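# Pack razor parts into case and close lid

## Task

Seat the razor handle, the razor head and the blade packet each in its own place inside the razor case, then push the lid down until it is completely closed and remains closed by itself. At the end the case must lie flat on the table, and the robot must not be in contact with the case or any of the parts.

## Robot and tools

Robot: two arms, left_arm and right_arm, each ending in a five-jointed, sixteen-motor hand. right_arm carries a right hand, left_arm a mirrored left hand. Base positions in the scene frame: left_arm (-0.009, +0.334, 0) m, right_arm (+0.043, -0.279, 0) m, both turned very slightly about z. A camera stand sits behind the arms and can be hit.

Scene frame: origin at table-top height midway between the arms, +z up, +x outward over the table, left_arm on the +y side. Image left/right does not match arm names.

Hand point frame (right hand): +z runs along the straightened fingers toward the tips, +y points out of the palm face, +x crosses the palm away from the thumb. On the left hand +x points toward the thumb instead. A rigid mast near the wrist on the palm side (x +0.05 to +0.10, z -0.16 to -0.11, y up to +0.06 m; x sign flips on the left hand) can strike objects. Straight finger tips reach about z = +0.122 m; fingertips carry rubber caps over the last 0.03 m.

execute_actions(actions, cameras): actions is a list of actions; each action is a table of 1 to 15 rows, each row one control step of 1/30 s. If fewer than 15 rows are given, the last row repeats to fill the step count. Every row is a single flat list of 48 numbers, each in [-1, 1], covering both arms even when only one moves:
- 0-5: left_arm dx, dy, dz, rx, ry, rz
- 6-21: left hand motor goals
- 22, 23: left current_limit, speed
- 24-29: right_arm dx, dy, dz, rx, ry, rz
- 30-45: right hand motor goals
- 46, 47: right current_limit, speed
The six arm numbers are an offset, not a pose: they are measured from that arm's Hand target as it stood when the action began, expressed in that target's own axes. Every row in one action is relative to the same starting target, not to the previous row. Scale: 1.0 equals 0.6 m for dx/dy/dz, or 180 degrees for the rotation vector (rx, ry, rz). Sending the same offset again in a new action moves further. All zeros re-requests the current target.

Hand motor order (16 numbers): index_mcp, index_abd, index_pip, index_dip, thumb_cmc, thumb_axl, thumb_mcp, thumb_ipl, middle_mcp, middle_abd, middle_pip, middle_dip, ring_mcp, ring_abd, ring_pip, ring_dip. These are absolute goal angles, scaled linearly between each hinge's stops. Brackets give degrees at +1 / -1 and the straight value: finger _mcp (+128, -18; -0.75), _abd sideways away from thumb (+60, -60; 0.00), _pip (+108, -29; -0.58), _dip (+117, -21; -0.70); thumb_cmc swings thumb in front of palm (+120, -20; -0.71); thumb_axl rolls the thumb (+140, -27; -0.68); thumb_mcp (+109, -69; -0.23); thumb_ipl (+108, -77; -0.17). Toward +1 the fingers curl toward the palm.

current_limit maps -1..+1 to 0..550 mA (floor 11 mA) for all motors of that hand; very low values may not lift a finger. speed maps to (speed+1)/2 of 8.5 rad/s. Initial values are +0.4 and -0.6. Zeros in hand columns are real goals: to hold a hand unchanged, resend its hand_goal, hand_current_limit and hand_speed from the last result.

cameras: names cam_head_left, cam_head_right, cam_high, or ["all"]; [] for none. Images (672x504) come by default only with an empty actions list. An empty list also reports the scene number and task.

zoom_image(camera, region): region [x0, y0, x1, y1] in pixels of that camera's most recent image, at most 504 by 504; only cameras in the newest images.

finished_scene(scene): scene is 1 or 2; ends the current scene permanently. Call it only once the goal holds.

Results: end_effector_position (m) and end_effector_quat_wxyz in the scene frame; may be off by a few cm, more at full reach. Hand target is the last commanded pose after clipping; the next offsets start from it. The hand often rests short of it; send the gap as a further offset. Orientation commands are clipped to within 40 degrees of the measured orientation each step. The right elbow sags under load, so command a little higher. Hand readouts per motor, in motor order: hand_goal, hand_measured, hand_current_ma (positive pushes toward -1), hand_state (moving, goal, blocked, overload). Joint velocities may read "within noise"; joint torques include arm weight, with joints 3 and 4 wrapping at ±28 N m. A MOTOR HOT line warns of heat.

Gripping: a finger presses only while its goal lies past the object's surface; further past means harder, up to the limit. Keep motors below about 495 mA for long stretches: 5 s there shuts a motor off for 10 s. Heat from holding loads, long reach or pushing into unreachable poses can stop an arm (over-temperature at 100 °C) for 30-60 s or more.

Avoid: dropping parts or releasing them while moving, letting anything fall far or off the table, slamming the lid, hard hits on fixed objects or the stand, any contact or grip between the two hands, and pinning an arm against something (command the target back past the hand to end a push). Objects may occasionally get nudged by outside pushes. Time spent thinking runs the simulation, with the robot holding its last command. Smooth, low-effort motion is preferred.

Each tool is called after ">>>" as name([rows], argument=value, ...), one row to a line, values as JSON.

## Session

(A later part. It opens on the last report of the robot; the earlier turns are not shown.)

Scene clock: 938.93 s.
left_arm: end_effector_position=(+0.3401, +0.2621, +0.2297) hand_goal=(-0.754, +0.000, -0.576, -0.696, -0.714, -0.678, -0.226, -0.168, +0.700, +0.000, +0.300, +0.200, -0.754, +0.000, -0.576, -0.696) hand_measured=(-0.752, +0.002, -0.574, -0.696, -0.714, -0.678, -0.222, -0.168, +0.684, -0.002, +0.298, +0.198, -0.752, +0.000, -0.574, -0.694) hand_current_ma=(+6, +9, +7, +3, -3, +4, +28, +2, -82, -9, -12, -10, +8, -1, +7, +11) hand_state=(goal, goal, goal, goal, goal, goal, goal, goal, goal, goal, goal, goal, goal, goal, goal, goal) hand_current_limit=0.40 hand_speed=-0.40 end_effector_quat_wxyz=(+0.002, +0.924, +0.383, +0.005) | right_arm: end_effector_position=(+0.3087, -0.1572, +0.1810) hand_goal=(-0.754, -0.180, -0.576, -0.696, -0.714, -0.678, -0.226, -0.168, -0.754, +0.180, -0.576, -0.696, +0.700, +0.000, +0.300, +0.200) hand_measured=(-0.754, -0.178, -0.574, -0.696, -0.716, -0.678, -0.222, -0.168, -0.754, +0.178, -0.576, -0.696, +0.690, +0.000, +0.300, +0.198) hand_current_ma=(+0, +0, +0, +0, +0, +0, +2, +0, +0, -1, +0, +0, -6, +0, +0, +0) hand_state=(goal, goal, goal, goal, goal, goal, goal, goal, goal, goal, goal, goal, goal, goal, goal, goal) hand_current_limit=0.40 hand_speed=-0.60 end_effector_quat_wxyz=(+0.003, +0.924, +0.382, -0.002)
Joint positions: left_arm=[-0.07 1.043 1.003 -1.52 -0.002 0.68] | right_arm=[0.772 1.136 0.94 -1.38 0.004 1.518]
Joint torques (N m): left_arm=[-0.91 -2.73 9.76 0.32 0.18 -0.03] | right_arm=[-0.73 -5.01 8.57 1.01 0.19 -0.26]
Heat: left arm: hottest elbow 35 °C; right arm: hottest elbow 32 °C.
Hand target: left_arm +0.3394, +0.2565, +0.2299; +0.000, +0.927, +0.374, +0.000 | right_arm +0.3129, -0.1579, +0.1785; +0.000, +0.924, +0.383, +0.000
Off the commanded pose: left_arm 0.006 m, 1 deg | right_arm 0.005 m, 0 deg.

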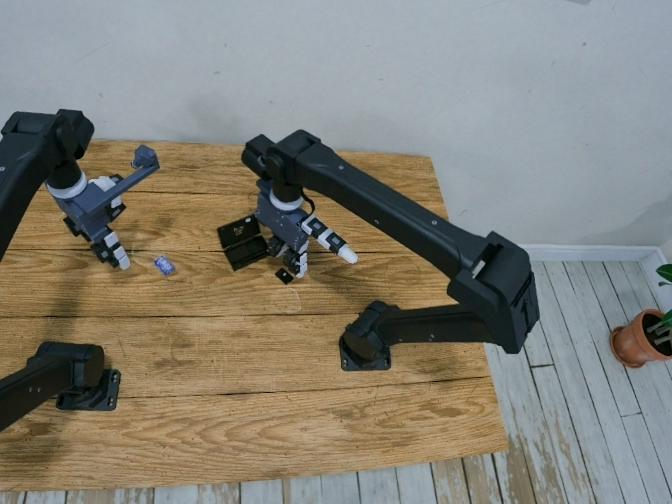

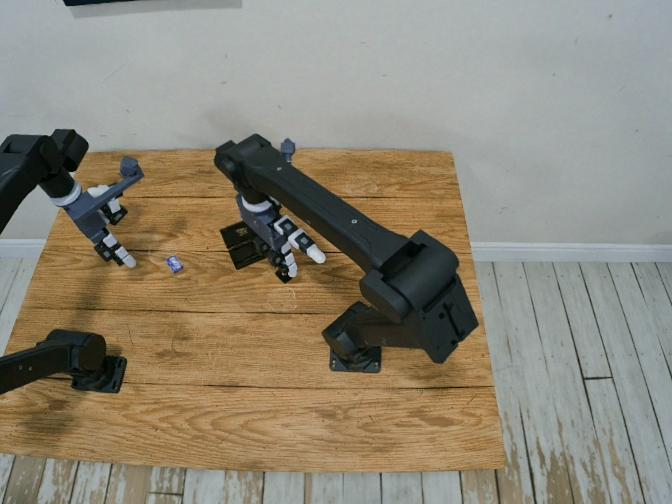

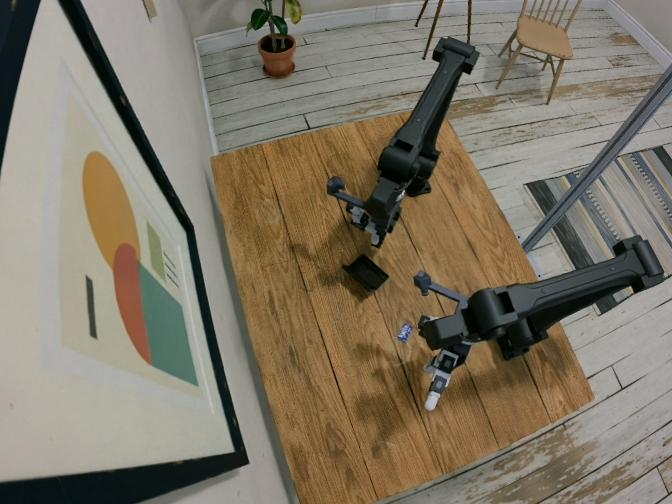

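>>> execute_actions([
  [[0,0,0,0,0,0,-0.754,0,-0.576,-0.696,-0.714,-0.678,-0.226,-0.168,0.7,0,0.3,0.2,-0.754,0,-0.576,-0.696,0.4,-0.4,0.0108,-0.0125,0.06,0,0,0,-0.754,-0.18,-0.576,-0.696,-0.714,-0.678,-0.226,-0.168,-0.754,0.18,-0.576,-0.696,0.7,0,0.3,0.2,0.4,-0.6]],
], cameras=["cam_head_left","cam_head_right"])

>>> zoom_image(camera="cam_head_right", region=[265, 250, 310, 290])

>>> zoom_image(camera="cam_head_left", region=[265, 250, 310, 290])

Scene clock: 951.27 s.
left_arm: end_effector_position=(+0.3401, +0.2621, +0.2297) hand_goal=(-0.754, +0.000, -0.576, -0.696, -0.714, -0.678, -0.226, -0.168, +0.700, +0.000, +0.300, +0.200, -0.754, +0.000, -0.576, -0.696) hand_measured=(-0.752, +0.002, -0.574, -0.696, -0.714, -0.678, -0.222, -0.168, +0.684, -0.002, +0.298, +0.198, -0.752, +0.000, -0.574, -0.694) hand_current_ma=(+6, +9, +7, +3, -3, +4, +28, +2, -82, -9, -12, -10, +8, -1, +7, +11) hand_state=(goal, goal, goal, goal, goal, goal, goal, goal, goal, goal, goal, goal, goal, goal, goal, goal) hand_current_limit=0.40 hand_speed=-0.40 end_effector_quat_wxyz=(+0.002, +0.924, +0.383, +0.005) | right_arm: end_effector_position=(+0.3143, -0.1512, +0.1470) hand_goal=(-0.754, -0.180, -0.576, -0.696, -0.714, -0.678, -0.226, -0.168, -0.754, +0.180, -0.576, -0.696, +0.700, +0.000, +0.300, +0.200) hand_measured=(-0.754, -0.180, -0.574, -0.696, -0.716, -0.678, -0.222, -0.168, -0.754, +0.178, -0.576, -0.696, +0.690, +0.000, +0.300, +0.198) hand_current_ma=(+0, +0, +0, +0, +0, +0, +2, +0, +0, -1, +0, +0, -6, +0, +0, +0) hand_state=(goal, goal, goal, goal, goal, goal, goal, goal, goal, goal, goal, goal, goal, goal, goal, goal) hand_current_limit=0.40 hand_speed=-0.60 end_effector_quat_wxyz=(+0.001, +0.924, +0.383, +0.001)
Joint positions: left_arm=[-0.07 1.043 1.003 -1.52 -0.002 0.68] | right_arm=[0.774 1.179 0.881 -1.272 0.003 1.518]
Joint torques (N m): left_arm=[-0.85 -2.67 9.73 0.36 0.16 -0.04] | right_arm=[1.03 -5.3 7.97 1.03 0.19 0.01]
Heat: left arm: hottest elbow 35 °C; right arm: hottest elbow 33 °C.
Hand target: left_arm +0.3394, +0.2565, +0.2299; +0.000, +0.927, +0.374, +0.000 | right_arm +0.3122, -0.1480, +0.1424; +0.000, +0.924, +0.383, +0.000
Off the commanded pose: left_arm 0.006 m, 1 deg | right_arm 0.006 m, 0 deg.
Images, in order (width x height): cam_head_left 672x504, cam_head_right 672x504.

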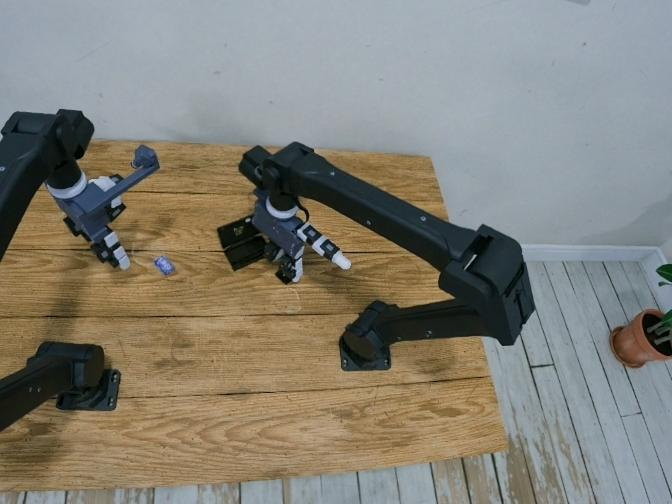

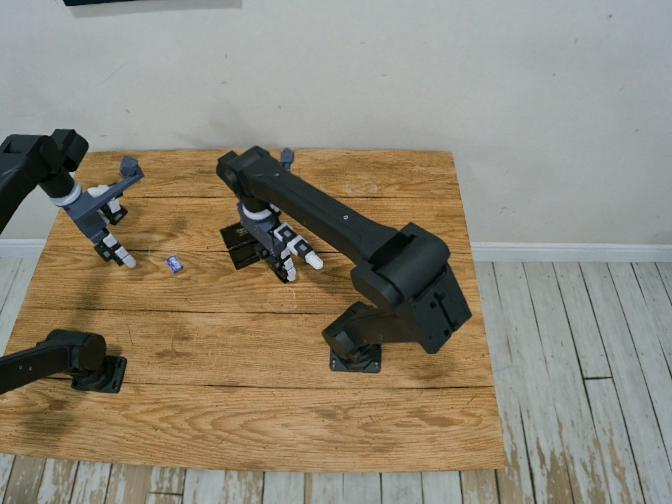

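Scaled by 11.200 from the camera's 672x504 image, which has a finer 960x720 frame.

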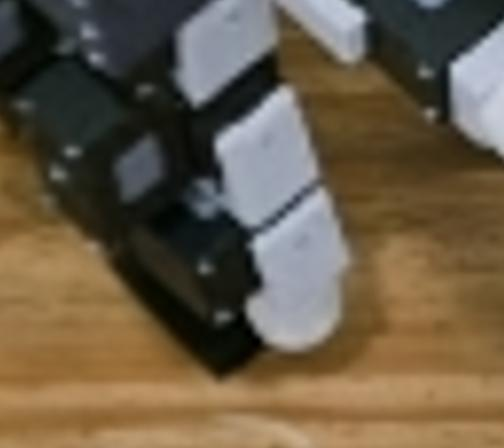

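Scaled by 11.200 from the camera's 672x504 image, which has a finer 960x720 frame.

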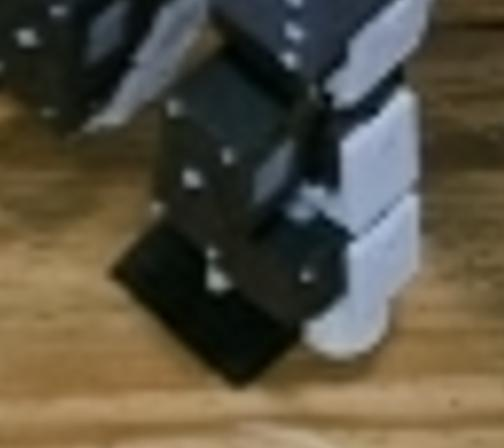

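>>> execute_actions([
  [[0,0,0,0,0,0,-0.754,0,-0.576,-0.696,-0.714,-0.678,-0.226,-0.168,0.7,0,0.3,0.2,-0.754,0,-0.576,-0.696,0.4,-0.4,-0.0053,-0.0077,0.02,0,0,0,-0.754,-0.18,-0.576,-0.696,-0.714,-0.678,-0.226,-0.168,-0.754,0.18,-0.576,-0.696,0.7,0,0.3,0.2,0.4,-0.6]],
  [[0,0,0,0,0,0,-0.754,0,-0.576,-0.696,-0.714,-0.678,-0.226,-0.168,0.7,0,0.3,0.2,-0.754,0,-0.576,-0.696,0.4,-0.4,0,0,0.016,0,0,0,-0.754,-0.18,-0.576,-0.696,-0.714,-0.678,-0.226,-0.168,-0.754,0.18,-0.576,-0.696,0.7,0,0.3,0.2,0.4,-0.8]],
], cameras=["cam_head_left","cam_head_right"])

>>> zoom_image(camera="cam_head_right", region=[265, 250, 310, 290])

>>> zoom_image(camera="cam_head_left", region=[265, 250, 310, 290])

Scene clock: 963.50 s.
left_arm: end_effector_position=(+0.3401, +0.2621, +0.2297) hand_goal=(-0.754, +0.000, -0.576, -0.696, -0.714, -0.678, -0.226, -0.168, +0.700, +0.000, +0.300, +0.200, -0.754, +0.000, -0.576, -0.696) hand_measured=(-0.752, +0.002, -0.574, -0.696, -0.714, -0.678, -0.222, -0.168, +0.684, -0.002, +0.298, +0.198, -0.752, +0.000, -0.574, -0.694) hand_current_ma=(+6, +9, +7, +3, -3, +4, +28, +2, -82, -9, -12, -10, +8, -1, +7, +11) hand_state=(goal, goal, goal, goal, goal, goal, goal, goal, goal, goal, goal, goal, goal, goal, goal, goal) hand_current_limit=0.40 hand_speed=-0.40 end_effector_quat_wxyz=(+0.002, +0.924, +0.383, +0.005) | right_arm: end_effector_position=(+0.3107, -0.1488, +0.1297) hand_goal=(-0.754, -0.180, -0.576, -0.696, -0.714, -0.678, -0.226, -0.168, -0.754, +0.180, -0.576, -0.696, +0.700, +0.000, +0.300, +0.200) hand_measured=(-0.754, -0.180, -0.574, -0.696, -0.716, -0.678, -0.222, -0.168, -0.754, +0.178, -0.576, -0.696, +0.690, +0.000, +0.300, +0.198) hand_current_ma=(+0, +0, +0, +0, +0, +0, +2, +0, +0, -1, +0, +0, -6, +0, +0, +0) hand_state=(goal, goal, goal, goal, goal, goal, goal, goal, goal, goal, goal, goal, goal, goal, goal, goal) hand_current_limit=0.40 hand_speed=-0.80 end_effector_quat_wxyz=(-0.001, +0.923, +0.385, +0.008)
Joint positions: left_arm=[-0.07 1.043 1.003 -1.52 -0.002 0.68] | right_arm=[0.788 1.181 0.835 -1.21 0.003 1.528]
Joint torques (N m): left_arm=[-0.85 -2.73 9.76 0.23 0.18 -0.02] | right_arm=[1.08 -4.6 7.46 1.07 0.2 0.07]
Heat: left arm: hottest elbow 35 °C; right arm: hottest elbow 32 °C.
Hand target: left_arm +0.3394, +0.2565, +0.2299; +0.000, +0.927, +0.374, +0.000 | right_arm +0.3067, -0.1470, +0.1209; +0.000, +0.924, +0.383, +0.000
Off the commanded pose: left_arm 0.006 m, 1 deg | right_arm 0.010 m, 1 deg.
Images, in order (width x height): cam_head_left 672x504, cam_head_right 672x504.

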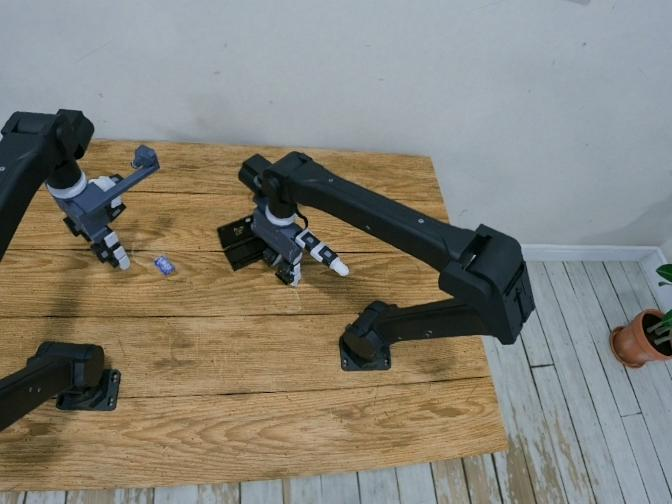

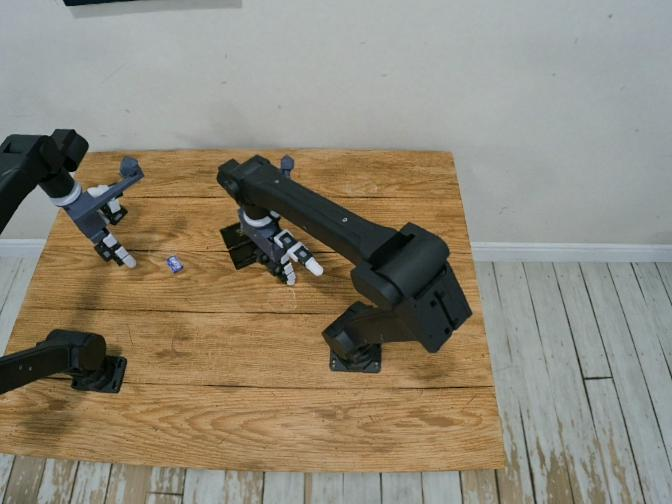

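Scaled by 11.200 from the camera's 672x504 image, which has a finer 960x720 frame.

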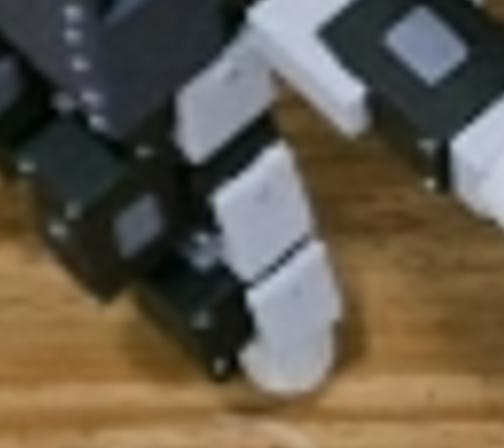

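Scaled by 11.200 from the camera's 672x504 image, which has a finer 960x720 frame.

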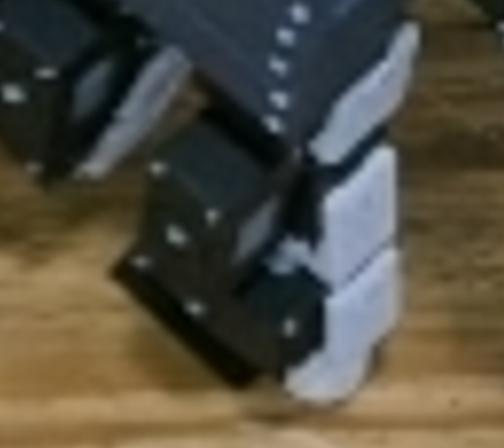

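>>> execute_actions([
  [[0,0,0,0,0,0,-0.754,0,-0.576,-0.696,-0.714,-0.678,-0.226,-0.168,0.7,0,0.3,0.2,-0.754,0,-0.576,-0.696,0.4,-0.4,0.002,0.002,0.008,0,0,0,-0.754,-0.18,-0.576,-0.696,-0.714,-0.678,-0.226,-0.168,-0.754,0.18,-0.576,-0.696,0.7,0,0.3,0.2,0.4,-0.6]],
], cameras=[])

Scene clock: 974.10 s.
left_arm: end_effector_position=(+0.3401, +0.2621, +0.2297) hand_goal=(-0.754, +0.000, -0.576, -0.696, -0.714, -0.678, -0.226, -0.168, +0.700, +0.000, +0.300, +0.200, -0.754, +0.000, -0.576, -0.696) hand_measured=(-0.752, +0.002, -0.574, -0.696, -0.714, -0.678, -0.222, -0.168, +0.684, -0.002, +0.298, +0.198, -0.752, +0.000, -0.574, -0.694) hand_current_ma=(+6, +9, +7, +3, -3, +4, +28, +2, -82, -9, -12, -10, +8, -1, +7, +11) hand_state=(goal, goal, goal, goal, goal, goal, goal, goal, goal, goal, goal, goal, goal, goal, goal, goal) hand_current_limit=0.40 hand_speed=-0.40 end_effector_quat_wxyz=(+0.002, +0.924, +0.383, +0.005) | right_arm: end_effector_position=(+0.3119, -0.1477, +0.1252) hand_goal=(-0.754, -0.180, -0.576, -0.696, -0.714, -0.678, -0.226, -0.168, -0.754, +0.180, -0.576, -0.696, +0.700, +0.000, +0.300, +0.200) hand_measured=(-0.754, -0.180, -0.574, -0.696, -0.716, -0.678, -0.222, -0.168, -0.754, +0.178, -0.576, -0.696, +0.690, +0.000, +0.300, +0.198) hand_current_ma=(+0, +0, +0, +0, +0, +0, +2, +0, +0, -1, +0, +0, -6, +0, +0, +0) hand_state=(goal, goal, goal, goal, goal, goal, goal, goal, goal, goal, goal, goal, goal, goal, goal, goal) hand_current_limit=0.40 hand_speed=-0.60 end_effector_quat_wxyz=(-0.001, +0.923, +0.385, +0.008)
Joint positions: left_arm=[-0.07 1.043 1.003 -1.52 -0.002 0.68] | right_arm=[0.788 1.19 0.83 -1.195 0.003 1.528]
Joint torques (N m): left_arm=[-1.08 -2.43 9.84 0.28 0.2 -0.03] | right_arm=[0.85 -4.66 7.32 1.09 0.2 0.03]
Heat: left arm: hottest elbow 35 °C; right arm: hottest elbow 32 °C.
Hand target: left_arm +0.3394, +0.2565, +0.2299; +0.000, +0.927, +0.374, +0.000 | right_arm +0.3083, -0.1471, +0.1160; +0.000, +0.924, +0.383, +0.000
Off the commanded pose: left_arm 0.006 m, 1 deg | right_arm 0.010 m, 1 deg.
No camera images: "cameras" was empty.

>>> execute_actions([
  [[0,0,0,0,0,0,-0.754,0,-0.576,-0.696,-0.714,-0.678,-0.226,-0.168,0.7,0,0.3,0.2,-0.754,0,-0.576,-0.696,0.4,-0.4,0,0,0,0,0,0,-0.754,0.1,-0.576,-0.696,-0.714,-0.678,-0.226,-0.168,-0.754,-0.1,-0.576,-0.696,0.7,0,0.3,0.2,0.4,-0.8]],
  [[0,0,0,0,0,0,-0.754,0,-0.576,-0.696,-0.714,-0.678,-0.226,-0.168,0.7,0,0.3,0.2,-0.754,0,-0.576,-0.696,0.4,-0.4,0,0,0,0,0,0,-0.754,0.1,-0.576,-0.696,-0.714,-0.678,-0.226,-0.168,-0.754,-0.1,-0.576,-0.696,0.7,0,0.3,0.2,0.4,-0.8]],
], cameras=["cam_head_right"])

>>> zoom_image(camera="cam_head_right", region=[265, 250, 310, 290])

Scene clock: 980.57 s.
left_arm: end_effector_position=(+0.3401, +0.2621, +0.2297) hand_goal=(-0.754, +0.000, -0.576, -0.696, -0.714, -0.678, -0.226, -0.168, +0.700, +0.000, +0.300, +0.200, -0.754, +0.000, -0.576, -0.696) hand_measured=(-0.752, +0.002, -0.574, -0.696, -0.714, -0.678, -0.222, -0.168, +0.684, -0.002, +0.298, +0.198, -0.752, +0.000, -0.574, -0.694) hand_current_ma=(+6, +9, +7, +3, -3, +4, +28, +2, -82, -9, -12, -10, +8, -1, +7, +11) hand_state=(goal, goal, goal, goal, goal, goal, goal, goal, goal, goal, goal, goal, goal, goal, goal, goal) hand_current_limit=0.40 hand_speed=-0.40 end_effector_quat_wxyz=(+0.002, +0.924, +0.383, +0.005) | right_arm: end_effector_position=(+0.3119, -0.1477, +0.1252) hand_goal=(-0.754, +0.100, -0.576, -0.696, -0.714, -0.678, -0.226, -0.168, -0.754, -0.100, -0.576, -0.696, +0.700, +0.000, +0.300, +0.200) hand_measured=(-0.754, -0.054, -0.574, -0.696, -0.716, -0.678, -0.222, -0.168, -0.754, +0.056, -0.576, -0.696, +0.690, +0.000, +0.300, +0.198) hand_current_ma=(+0, -377, +0, +0, +0, +0, +2, +0, +0, +385, +0, +0, -6, +0, +0, +0) hand_state=(goal, blocked, goal, goal, goal, goal, goal, goal, goal, blocked, goal, goal, goal, goal, goal, goal) hand_current_limit=0.40 hand_speed=-0.80 end_effector_quat_wxyz=(-0.001, +0.923, +0.385, +0.008)
Joint positions: left_arm=[-0.07 1.043 1.003 -1.52 -0.002 0.68] | right_arm=[0.788 1.19 0.83 -1.195 0.003 1.528]
Joint velocities: left_arm=[0.005 -0.015 0.002 -0.007 -0.154 -0.007] | right_arm=[within noise]
Joint torques (N m): left_arm=[-0.85 -2.32 9.74 0.35 0.16 -0.04] | right_arm=[0.91 -4.6 7.32 1.09 0.2 0.03]
Heat: left arm: hottest elbow 35 °C; right arm: hottest elbow 32 °C.
Hand target: left_arm +0.3394, +0.2565, +0.2299; +0.000, +0.927, +0.374, +0.000 | right_arm +0.3083, -0.1471, +0.1160; +0.000, +0.924, +0.383, +0.000
Off the commanded pose: left_arm 0.006 m, 1 deg | right_arm 0.010 m, 1 deg.
Images, in order (width x height): cam_head_right 672x504.

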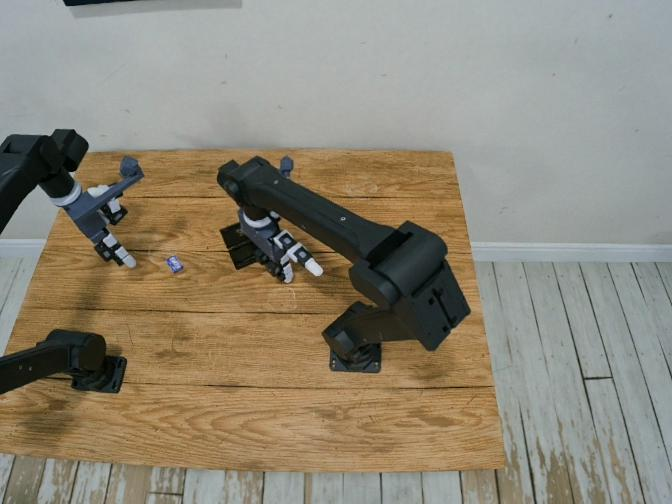

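Scaled by 11.200 from the camera's 672x504 image, which has a finer 960x720 frame.

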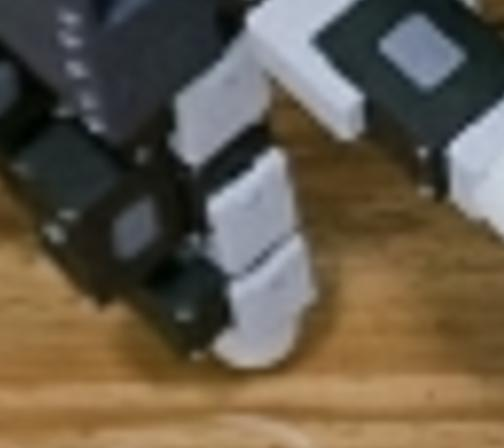

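>>> execute_actions([
  [[0,0,0,0,0,0,-0.754,0,-0.576,-0.696,-0.714,-0.678,-0.226,-0.168,0.7,0,0.3,0.2,-0.754,0,-0.576,-0.696,0.4,-0.4,0.006,0.002,-0.02,0,0,0,-0.754,0.1,-0.576,-0.696,-0.714,-0.678,-0.226,-0.168,-0.754,-0.1,-0.576,-0.696,0.7,0,0.3,0.2,0.4,-0.8]],
  [[0,0,0,0,0,0,-0.754,0,-0.576,-0.696,-0.714,-0.678,-0.226,-0.168,0.7,0,0.3,0.2,-0.754,0,-0.576,-0.696,0.4,-0.4,0.003,0.001,-0.04,0,0,0,-0.754,0.1,-0.576,-0.696,-0.714,-0.678,-0.226,-0.168,-0.754,-0.1,-0.576,-0.696,0.7,0,0.3,0.2,0.4,-0.8]],
  [[0,0,0,0,0,0,-0.754,0,-0.576,-0.696,-0.714,-0.678,-0.226,-0.168,0.7,0,0.3,0.2,-0.754,0,-0.576,-0.696,0.4,-0.4,0,0,-0.05,0,0,0,-0.754,0.1,-0.576,-0.696,-0.714,-0.678,-0.226,-0.168,-0.754,-0.1,-0.576,-0.696,0.7,0,0.3,0.2,0.4,-0.8]],
], cameras=["cam_head_right","cam_high","cam_head_left"])

>>> zoom_image(camera="cam_head_right", region=[255, 240, 310, 290])

>>> zoom_image(camera="cam_high", region=[340, 200, 410, 260])

Scene clock: 994.97 s.
left_arm: end_effector_position=(+0.3401, +0.2621, +0.2297) hand_goal=(-0.754, +0.000, -0.576, -0.696, -0.714, -0.678, -0.226, -0.168, +0.700, +0.000, +0.300, +0.200, -0.754, +0.000, -0.576, -0.696) hand_measured=(-0.752, +0.002, -0.574, -0.696, -0.714, -0.678, -0.222, -0.168, +0.684, -0.002, +0.298, +0.198, -0.752, +0.000, -0.574, -0.694) hand_current_ma=(+6, +9, +7, +3, -3, +4, +28, +2, -82, -9, -12, -10, +8, -1, +7, +11) hand_state=(goal, goal, goal, goal, goal, goal, goal, goal, goal, goal, goal, goal, goal, goal, goal, goal) hand_current_limit=0.40 hand_speed=-0.40 end_effector_quat_wxyz=(+0.002, +0.924, +0.383, +0.005) | right_arm: end_effector_position=(+0.3057, -0.1535, +0.1663) hand_goal=(-0.754, +0.100, -0.576, -0.696, -0.714, -0.678, -0.226, -0.168, -0.754, -0.100, -0.576, -0.696, +0.700, +0.000, +0.300, +0.200) hand_measured=(-0.752, -0.052, -0.574, -0.696, -0.716, -0.678, -0.222, -0.168, -0.754, +0.056, -0.576, -0.696, +0.690, +0.000, +0.300, +0.198) hand_current_ma=(+0, -371, +0, +0, +0, +0, +2, +0, +0, +385, +0, +0, -6, +0, +0, +0) hand_state=(goal, blocked, goal, goal, goal, goal, goal, goal, goal, blocked, goal, goal, goal, goal, goal, goal) hand_current_limit=0.40 hand_speed=-0.80 end_effector_quat_wxyz=(+0.007, +0.923, +0.385, -0.015)
Joint positions: left_arm=[-0.07 1.043 1.003 -1.52 -0.002 0.68] | right_arm=[0.788 1.165 0.92 -1.359 0.003 1.528]
Joint torques (N m): left_arm=[-1.14 -2.14 9.88 0.28 0.21 -0.05] | right_arm=[0.38 -5.66 12.25 0.1 0.2 -0.02]
Heat: left arm: hottest elbow 35 °C; right arm: hottest elbow 32 °C.
Hand target: left_arm +0.3394, +0.2565, +0.2299; +0.000, +0.927, +0.374, +0.000 | right_arm +0.3134, -0.1445, +0.1821; +0.000, +0.924, +0.383, +0.000
Off the commanded pose: left_arm 0.006 m, 1 deg | right_arm 0.020 m, 2 deg.

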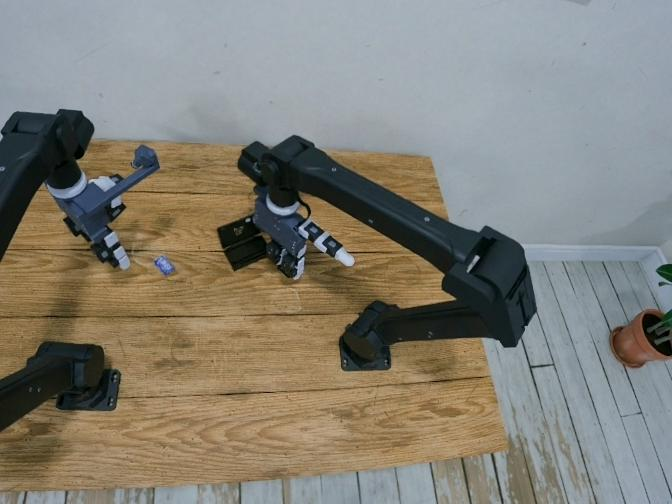

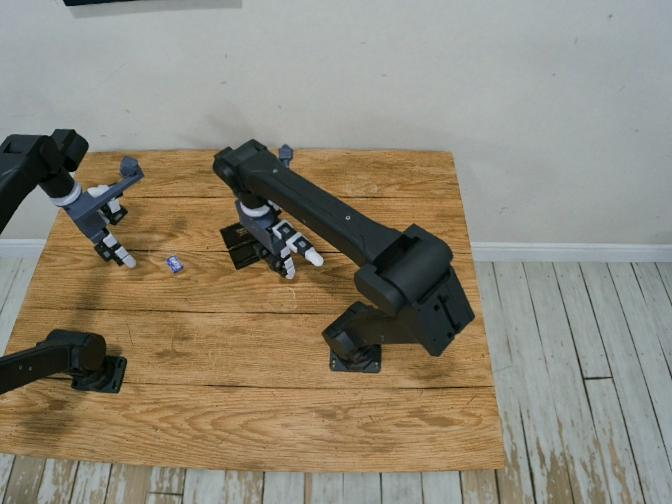

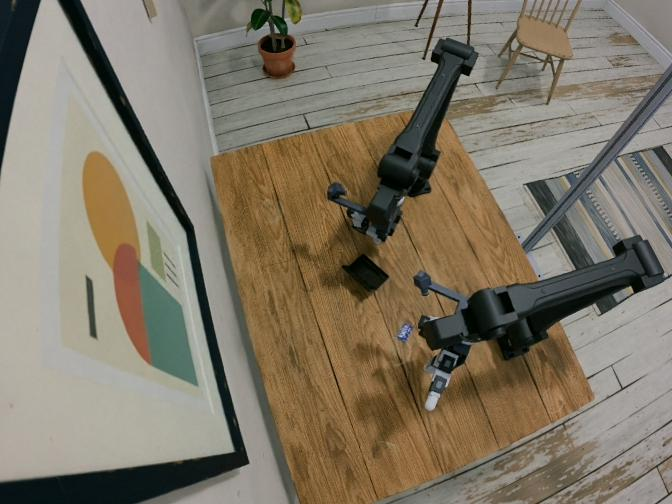

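Scaled by 9.164 from the camera's 672x504 image, which has a finer 960x720 frame.

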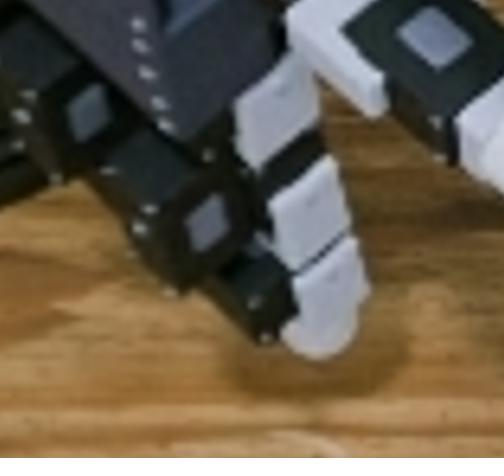

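Scaled by 7.200 from the camera's 672x504 image, which has a finer 960x720 frame.

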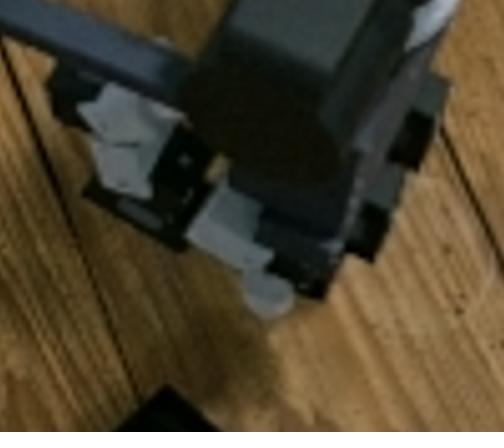

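>>> zoom_image(camera="cam_head_left", region=[212, 210, 276, 274])

>>> zoom_image(camera="cam_head_right", region=[212, 210, 276, 274])

>>> zoom_image(camera="cam_high", region=[335, 245, 395, 300])

Scaled by 7.875 from the camera's 672x504 image, which has a finer 960x720 frame.

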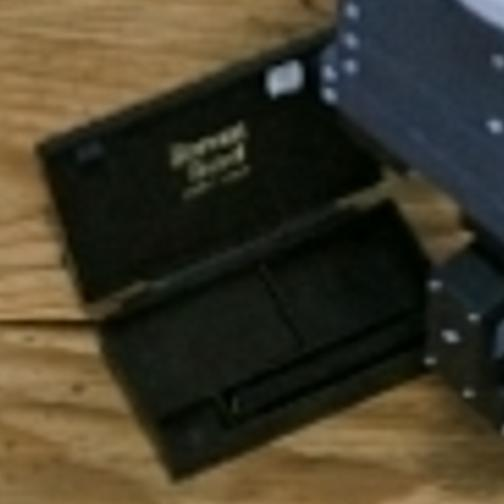

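Scaled by 7.875 from the camera's 672x504 image, which has a finer 960x720 frame.

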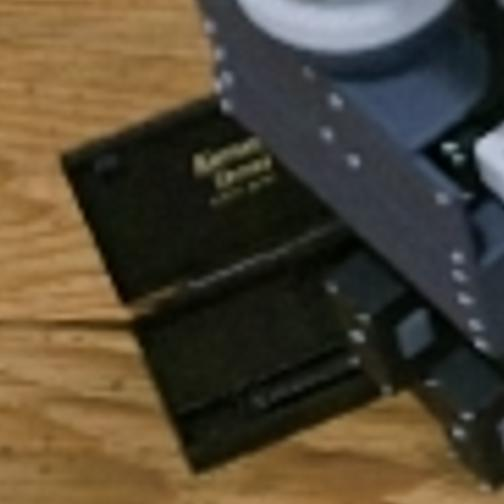

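Scaled by 8.400 from the camera's 672x504 image, which has a finer 960x720 frame.

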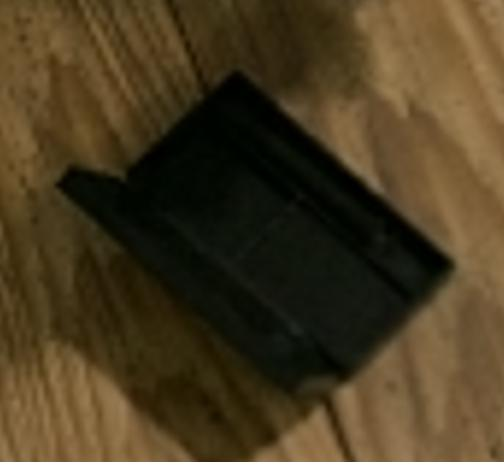

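>>> execute_actions([
  [[0,0,0,0,0,0,-0.754,0,-0.576,-0.696,-0.714,-0.678,-0.226,-0.168,0.7,0,0.3,0.2,-0.754,0,-0.576,-0.696,0.4,-0.4,0.0985,0.001,-0.0167,0,0,-0.13,-0.754,0.1,-0.576,-0.696,-0.714,-0.678,-0.226,-0.168,-0.754,-0.1,-0.576,-0.696,0.7,0,0.3,0.2,0.4,-0.8]],
  [[0,0,0,0,0,0,-0.754,0,-0.576,-0.696,-0.714,-0.678,-0.226,-0.168,0.7,0,0.3,0.2,-0.754,0,-0.576,-0.696,0.4,-0.4,0.0952,0.0256,0,0,0,-0.13,-0.754,0.1,-0.576,-0.696,-0.714,-0.678,-0.226,-0.168,-0.754,-0.1,-0.576,-0.696,0.7,0,0.3,0.2,0.4,-0.8]],
  [[0,0,0,0,0,0,-0.754,0,-0.576,-0.696,-0.714,-0.678,-0.226,-0.168,0.7,0,0.3,0.2,-0.754,0,-0.576,-0.696,0.4,-0.4,0.0721,0.0373,0,0,0,-0.13,-0.754,0.1,-0.576,-0.696,-0.714,-0.678,-0.226,-0.168,-0.754,-0.1,-0.576,-0.696,0.7,0,0.3,0.2,0.4,-0.8]],
], cameras=["cam_head_right","cam_high","cam_head_left"])

>>> zoom_image(camera="cam_head_left", region=[212, 200, 286, 274])

>>> zoom_image(camera="cam_head_right", region=[212, 200, 286, 274])

>>> zoom_image(camera="cam_high", region=[330, 225, 405, 300])

Scene clock: 1051.50 s.
left_arm: end_effector_position=(+0.3401, +0.2621, +0.2297) hand_goal=(-0.754, +0.000, -0.576, -0.696, -0.714, -0.678, -0.226, -0.168, +0.700, +0.000, +0.300, +0.200, -0.754, +0.000, -0.576, -0.696) hand_measured=(-0.752, +0.002, -0.574, -0.696, -0.714, -0.678, -0.222, -0.168, +0.684, -0.002, +0.298, +0.198, -0.752, +0.000, -0.574, -0.694) hand_current_ma=(+6, +9, +7, +3, -3, +4, +28, +2, -82, -9, -12, -10, +8, -1, +7, +11) hand_state=(goal, goal, goal, goal, goal, goal, goal, goal, goal, goal, goal, goal, goal, goal, goal, goal) hand_current_limit=0.40 hand_speed=-0.40 end_effector_quat_wxyz=(+0.002, +0.924, +0.383, +0.005) | right_arm: end_effector_position=(+0.3939, -0.0234, +0.1752) hand_goal=(-0.754, +0.100, -0.576, -0.696, -0.714, -0.678, -0.226, -0.168, -0.754, -0.100, -0.576, -0.696, +0.700, +0.000, +0.300, +0.200) hand_measured=(-0.750, -0.052, -0.576, -0.696, -0.716, -0.678, -0.222, -0.168, -0.756, +0.056, -0.576, -0.696, +0.690, +0.000, +0.300, +0.198) hand_current_ma=(+1, -371, +0, +0, +0, +0, +2, +0, -1, +385, +0, +0, -6, +0, +0, +0) hand_state=(goal, blocked, goal, goal, goal, goal, goal, goal, goal, blocked, goal, goal, goal, goal, goal, goal) hand_current_limit=0.40 hand_speed=-0.80 end_effector_quat_wxyz=(-0.002, +0.537, +0.843, -0.019)
Joint positions: left_arm=[-0.07 1.043 1.003 -1.52 -0.002 0.68] | right_arm=[0.782 1.324 1.088 -1.373 0.006 0.305]
Joint torques (N m): left_arm=[-0.91 -2.37 9.73 0.28 0.17 -0.04] | right_arm=[-0.62 -6.77 13.41 0.69 0.13 -0.26]
Heat: left arm: hottest elbow 36 °C; right arm: hottest elbow 35 °C.
Hand target: left_arm +0.3394, +0.2565, +0.2299; +0.000, +0.927, +0.374, +0.000 | right_arm +0.4117, -0.0115, +0.1921; +0.000, +0.535, +0.845, +0.000
Off the commanded pose: left_arm 0.006 m, 1 deg | right_arm 0.027 m, 2 deg.

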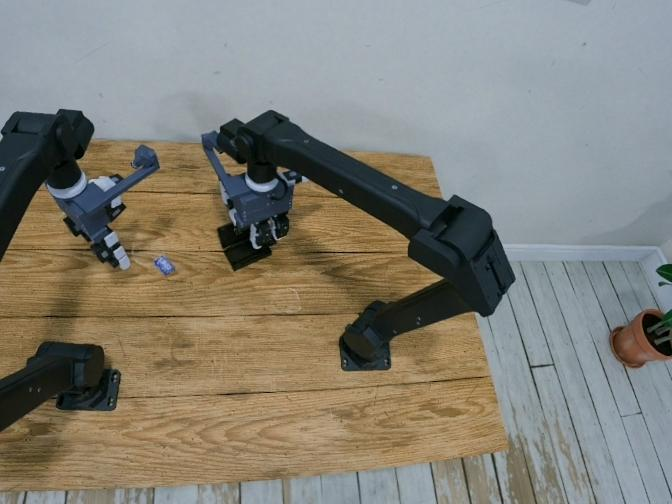

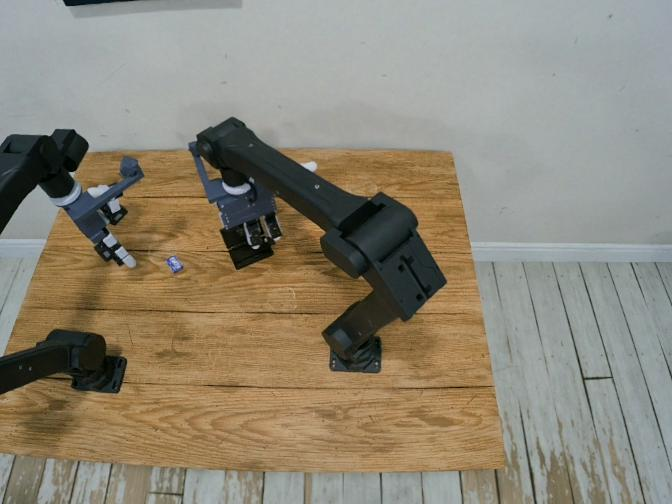

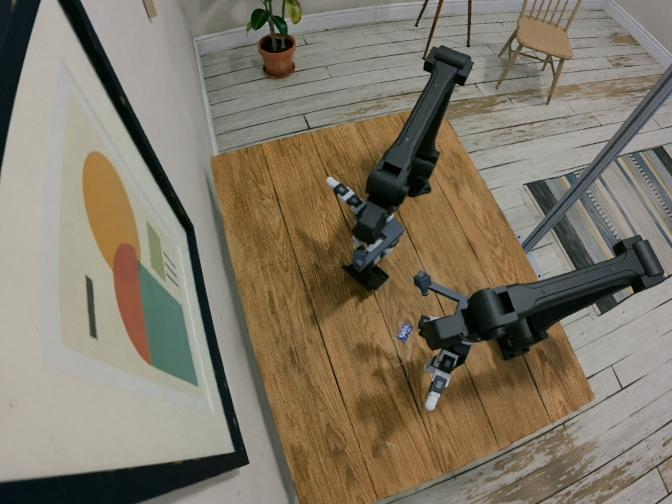

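Scaled by 6.811 from the camera's 672x504 image, which has a finer 960x720 frame.

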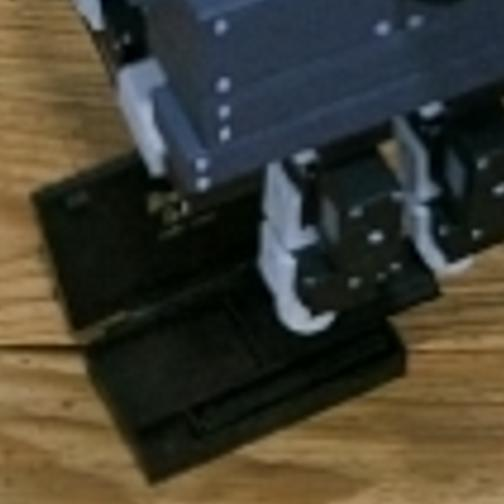

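Scaled by 6.811 from the camera's 672x504 image, which has a finer 960x720 frame.

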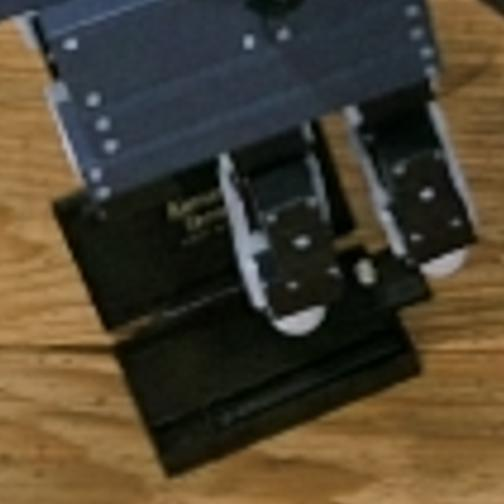

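Scaled by 6.720 from the camera's 672x504 image, which has a finer 960x720 frame.

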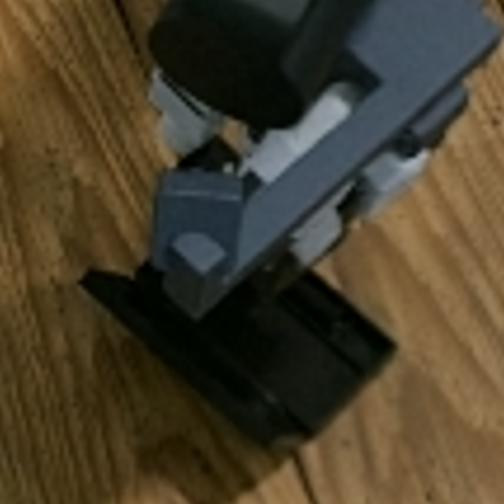

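>>> execute_actions([
  [[0,0,0,0,0,0,-0.754,0,-0.576,-0.696,-0.714,-0.678,-0.226,-0.168,0.7,0,0.3,0.2,-0.754,0,-0.576,-0.696,0.4,-0.4,0.0251,0.019,0,0,0,0,-0.754,0.1,-0.576,-0.696,-0.714,-0.678,-0.226,-0.168,-0.754,-0.1,-0.576,-0.696,0.7,0,0.3,0.2,0.4,-0.8]],
  [[0,0,0,0,0,0,-0.754,0,-0.576,-0.696,-0.714,-0.678,-0.226,-0.168,0.7,0,0.3,0.2,-0.754,0,-0.576,-0.696,0.4,-0.4,0,0,0.045,0,0,0,-0.754,0.1,-0.576,-0.696,-0.714,-0.678,-0.226,-0.168,-0.754,-0.1,-0.576,-0.696,0.7,0,0.3,0.2,0.4,-0.8]],
], cameras=["cam_head_right","cam_high","cam_head_left"])

>>> zoom_image(camera="cam_head_left", region=[212, 214, 276, 278])

>>> zoom_image(camera="cam_head_right", region=[212, 214, 276, 278])

>>> zoom_image(camera="cam_high", region=[330, 225, 405, 300])

Scene clock: 1079.27 s.
left_arm: end_effector_position=(+0.3401, +0.2621, +0.2297) hand_goal=(-0.754, +0.000, -0.576, -0.696, -0.714, -0.678, -0.226, -0.168, +0.700, +0.000, +0.300, +0.200, -0.754, +0.000, -0.576, -0.696) hand_measured=(-0.752, +0.002, -0.574, -0.696, -0.714, -0.678, -0.222, -0.168, +0.684, -0.002, +0.298, +0.198, -0.752, +0.000, -0.574, -0.694) hand_current_ma=(+6, +9, +7, +3, -3, +4, +28, +2, -82, -9, -12, -10, +8, -1, +7, +11) hand_state=(goal, goal, goal, goal, goal, goal, goal, goal, goal, goal, goal, goal, goal, goal, goal, goal) hand_current_limit=0.40 hand_speed=-0.40 end_effector_quat_wxyz=(+0.002, +0.924, +0.383, +0.005) | right_arm: end_effector_position=(+0.4169, +0.0008, +0.1729) hand_goal=(-0.754, +0.100, -0.576, -0.696, -0.714, -0.678, -0.226, -0.168, -0.754, -0.100, -0.576, -0.696, +0.700, +0.000, +0.300, +0.200) hand_measured=(-0.750, -0.052, -0.576, -0.696, -0.716, -0.678, -0.222, -0.168, -0.758, +0.056, -0.576, -0.696, +0.690, +0.000, +0.300, +0.198) hand_current_ma=(+2, -371, +0, +0, +0, +0, +2, +0, -1, +385, +0, +0, -6, +0, +0, +0) hand_state=(goal, blocked, goal, goal, goal, goal, goal, goal, goal, blocked, goal, goal, goal, goal, goal, goal) hand_current_limit=0.40 hand_speed=-0.80 end_effector_quat_wxyz=(+0.003, +0.536, +0.844, +0.003)
Joint positions: left_arm=[-0.07 1.043 1.003 -1.52 -0.002 0.68] | right_arm=[0.786 1.386 1.133 -1.312 0.004 0.304]
Joint torques (N m): left_arm=[-0.67 -2.49 9.74 0.23 0.17 -0.01] | right_arm=[1.2 -7.77 8.66 1.21 0.16 0.03]
Heat: left arm: hottest elbow 36 °C; right arm: hottest elbow 36 °C.
Hand target: left_arm +0.3394, +0.2565, +0.2299; +0.000, +0.927, +0.374, +0.000 | right_arm +0.4157, +0.0070, +0.1651; +0.000, +0.535, +0.845, +0.000
Off the commanded pose: left_arm 0.006 m, 1 deg | right_arm 0.010 m, 0 deg.

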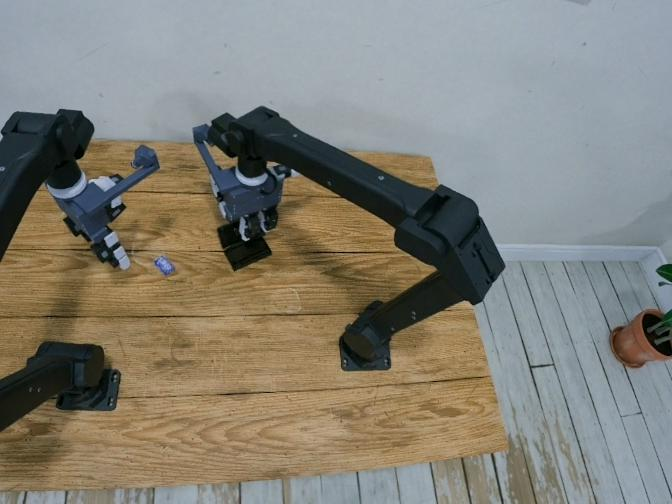

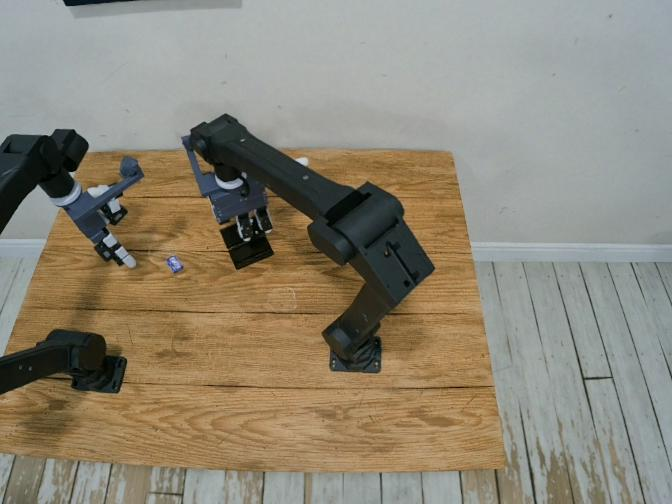

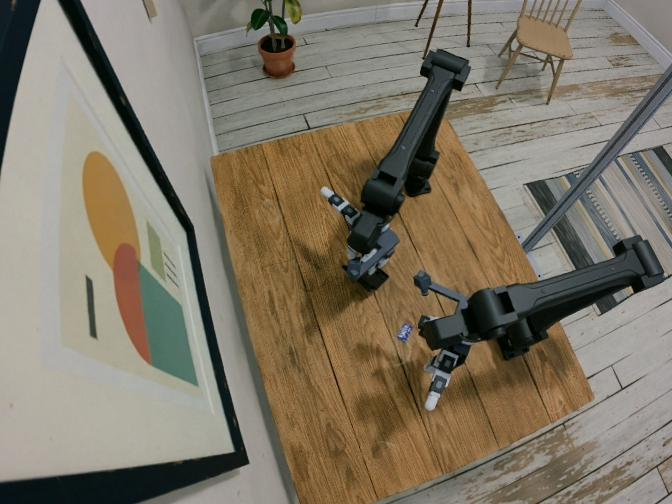

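Scaled by 7.875 from the camera's 672x504 image, which has a finer 960x720 frame.

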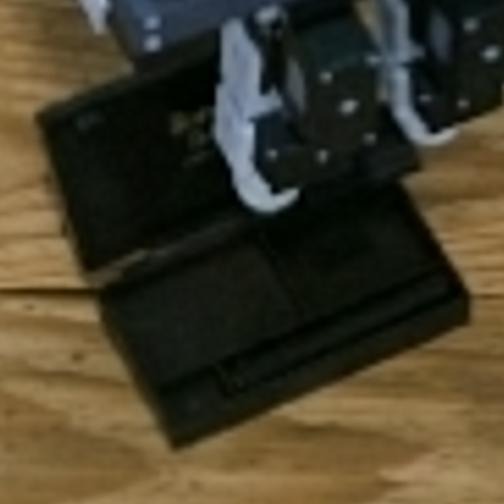

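Scaled by 7.875 from the camera's 672x504 image, which has a finer 960x720 frame.

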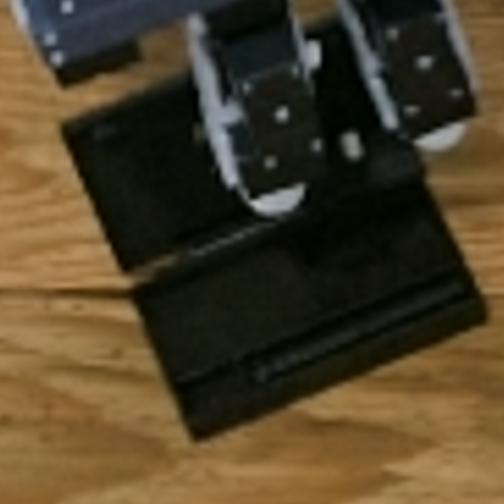

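Scaled by 6.720 from the camera's 672x504 image, which has a finer 960x720 frame.

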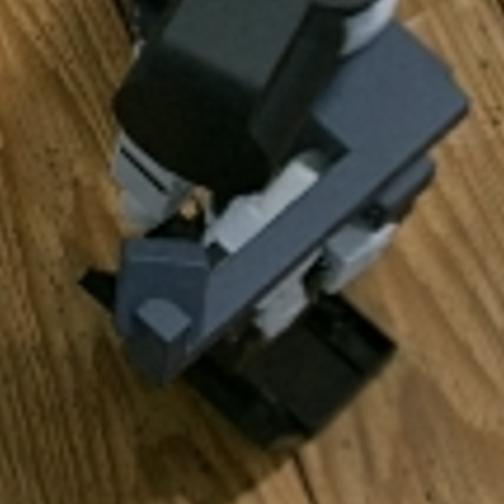

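>>> execute_actions([
  [[0,0,0,0,0,0,-0.754,0,-0.576,-0.696,-0.714,-0.678,-0.226,-0.168,0.7,0,0.3,0.2,-0.754,0,-0.576,-0.696,0.4,-0.4,0.0035,0.003,0.0285,0,0,0,-0.754,0.1,-0.576,-0.696,-0.714,-0.678,-0.226,-0.168,-0.754,-0.1,-0.576,-0.696,0.7,0,0.3,0.2,0.4,-0.8]],
], cameras=["cam_head_right","cam_head_left"])

>>> zoom_image(camera="cam_head_left", region=[225, 224, 275, 274])

>>> zoom_image(camera="cam_head_right", region=[228, 224, 278, 274])

Scene clock: 1089.17 s.
left_arm: end_effector_position=(+0.3401, +0.2621, +0.2297) hand_goal=(-0.754, +0.000, -0.576, -0.696, -0.714, -0.678, -0.226, -0.168, +0.700, +0.000, +0.300, +0.200, -0.754, +0.000, -0.576, -0.696) hand_measured=(-0.752, +0.002, -0.574, -0.696, -0.714, -0.678, -0.222, -0.168, +0.684, -0.002, +0.298, +0.198, -0.752, +0.000, -0.574, -0.694) hand_current_ma=(+6, +9, +7, +3, -3, +4, +28, +2, -82, -9, -12, -10, +8, -1, +7, +11) hand_state=(goal, goal, goal, goal, goal, goal, goal, goal, goal, goal, goal, goal, goal, goal, goal, goal) hand_current_limit=0.40 hand_speed=-0.40 end_effector_quat_wxyz=(+0.002, +0.924, +0.383, +0.005) | right_arm: end_effector_position=(+0.4206, +0.0056, +0.1592) hand_goal=(-0.754, +0.100, -0.576, -0.696, -0.714, -0.678, -0.226, -0.168, -0.754, -0.100, -0.576, -0.696, +0.700, +0.000, +0.300, +0.200) hand_measured=(-0.750, -0.052, -0.576, -0.696, -0.716, -0.678, -0.222, -0.168, -0.758, +0.056, -0.576, -0.696, +0.690, +0.000, +0.300, +0.198) hand_current_ma=(+1, -371, +0, +0, +0, +0, +2, +0, -2, +385, +0, +0, -6, +0, +0, +0) hand_state=(goal, blocked, goal, goal, goal, goal, goal, goal, goal, blocked, goal, goal, goal, goal, goal, goal) hand_current_limit=0.40 hand_speed=-0.80 end_effector_quat_wxyz=(+0.004, +0.535, +0.845, +0.006)
Joint positions: left_arm=[-0.07 1.043 1.003 -1.52 -0.002 0.68] | right_arm=[0.788 1.407 1.115 -1.266 0.004 0.306]
Joint torques (N m): left_arm=[-0.91 -2.43 9.89 0.28 0.19 -0.03] | right_arm=[1.26 -8.12 7.82 1.25 0.16 0.05]
Heat: left arm: hottest elbow 36 °C; right arm: hottest elbow 35 °C.
Hand target: left_arm +0.3394, +0.2565, +0.2299; +0.000, +0.927, +0.374, +0.000 | right_arm +0.4165, +0.0095, +0.1480; +0.000, +0.535, +0.845, +0.000
Off the commanded pose: left_arm 0.006 m, 1 deg | right_arm 0.013 m, 1 deg.
Images, in order (width x height): cam_head_left 672x504, cam_head_right 672x504.

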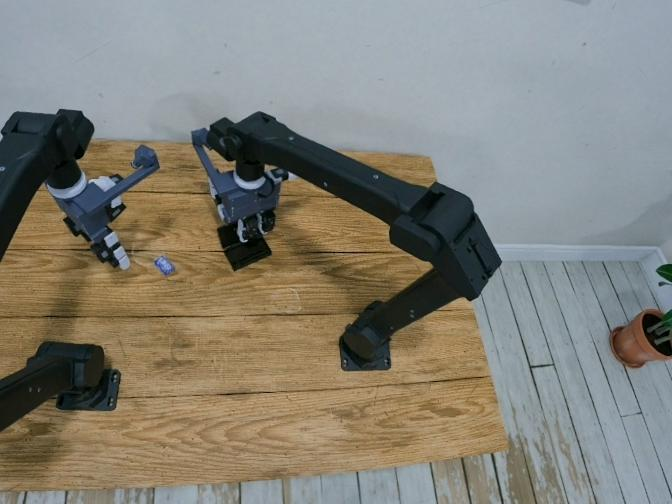

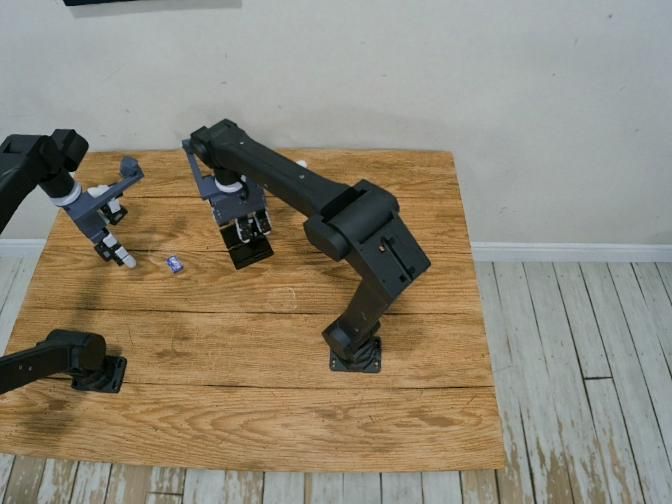

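Scaled by 10.080 from the camera's 672x504 image, which has a finer 960x720 frame.

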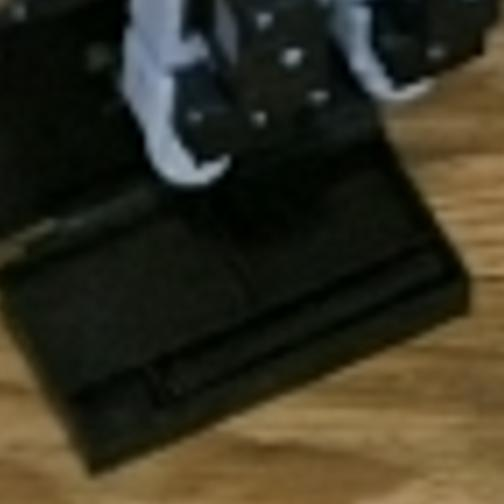

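Scaled by 10.080 from the camera's 672x504 image, which has a finer 960x720 frame.

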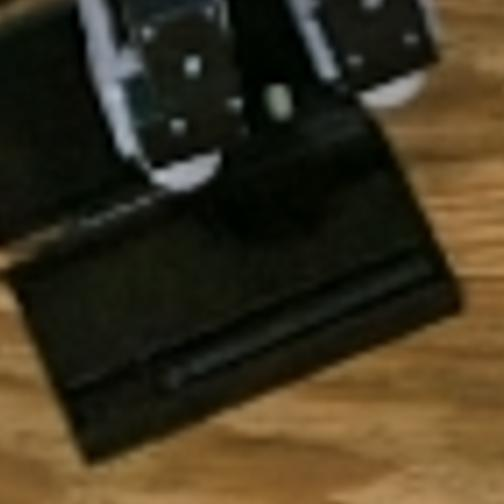

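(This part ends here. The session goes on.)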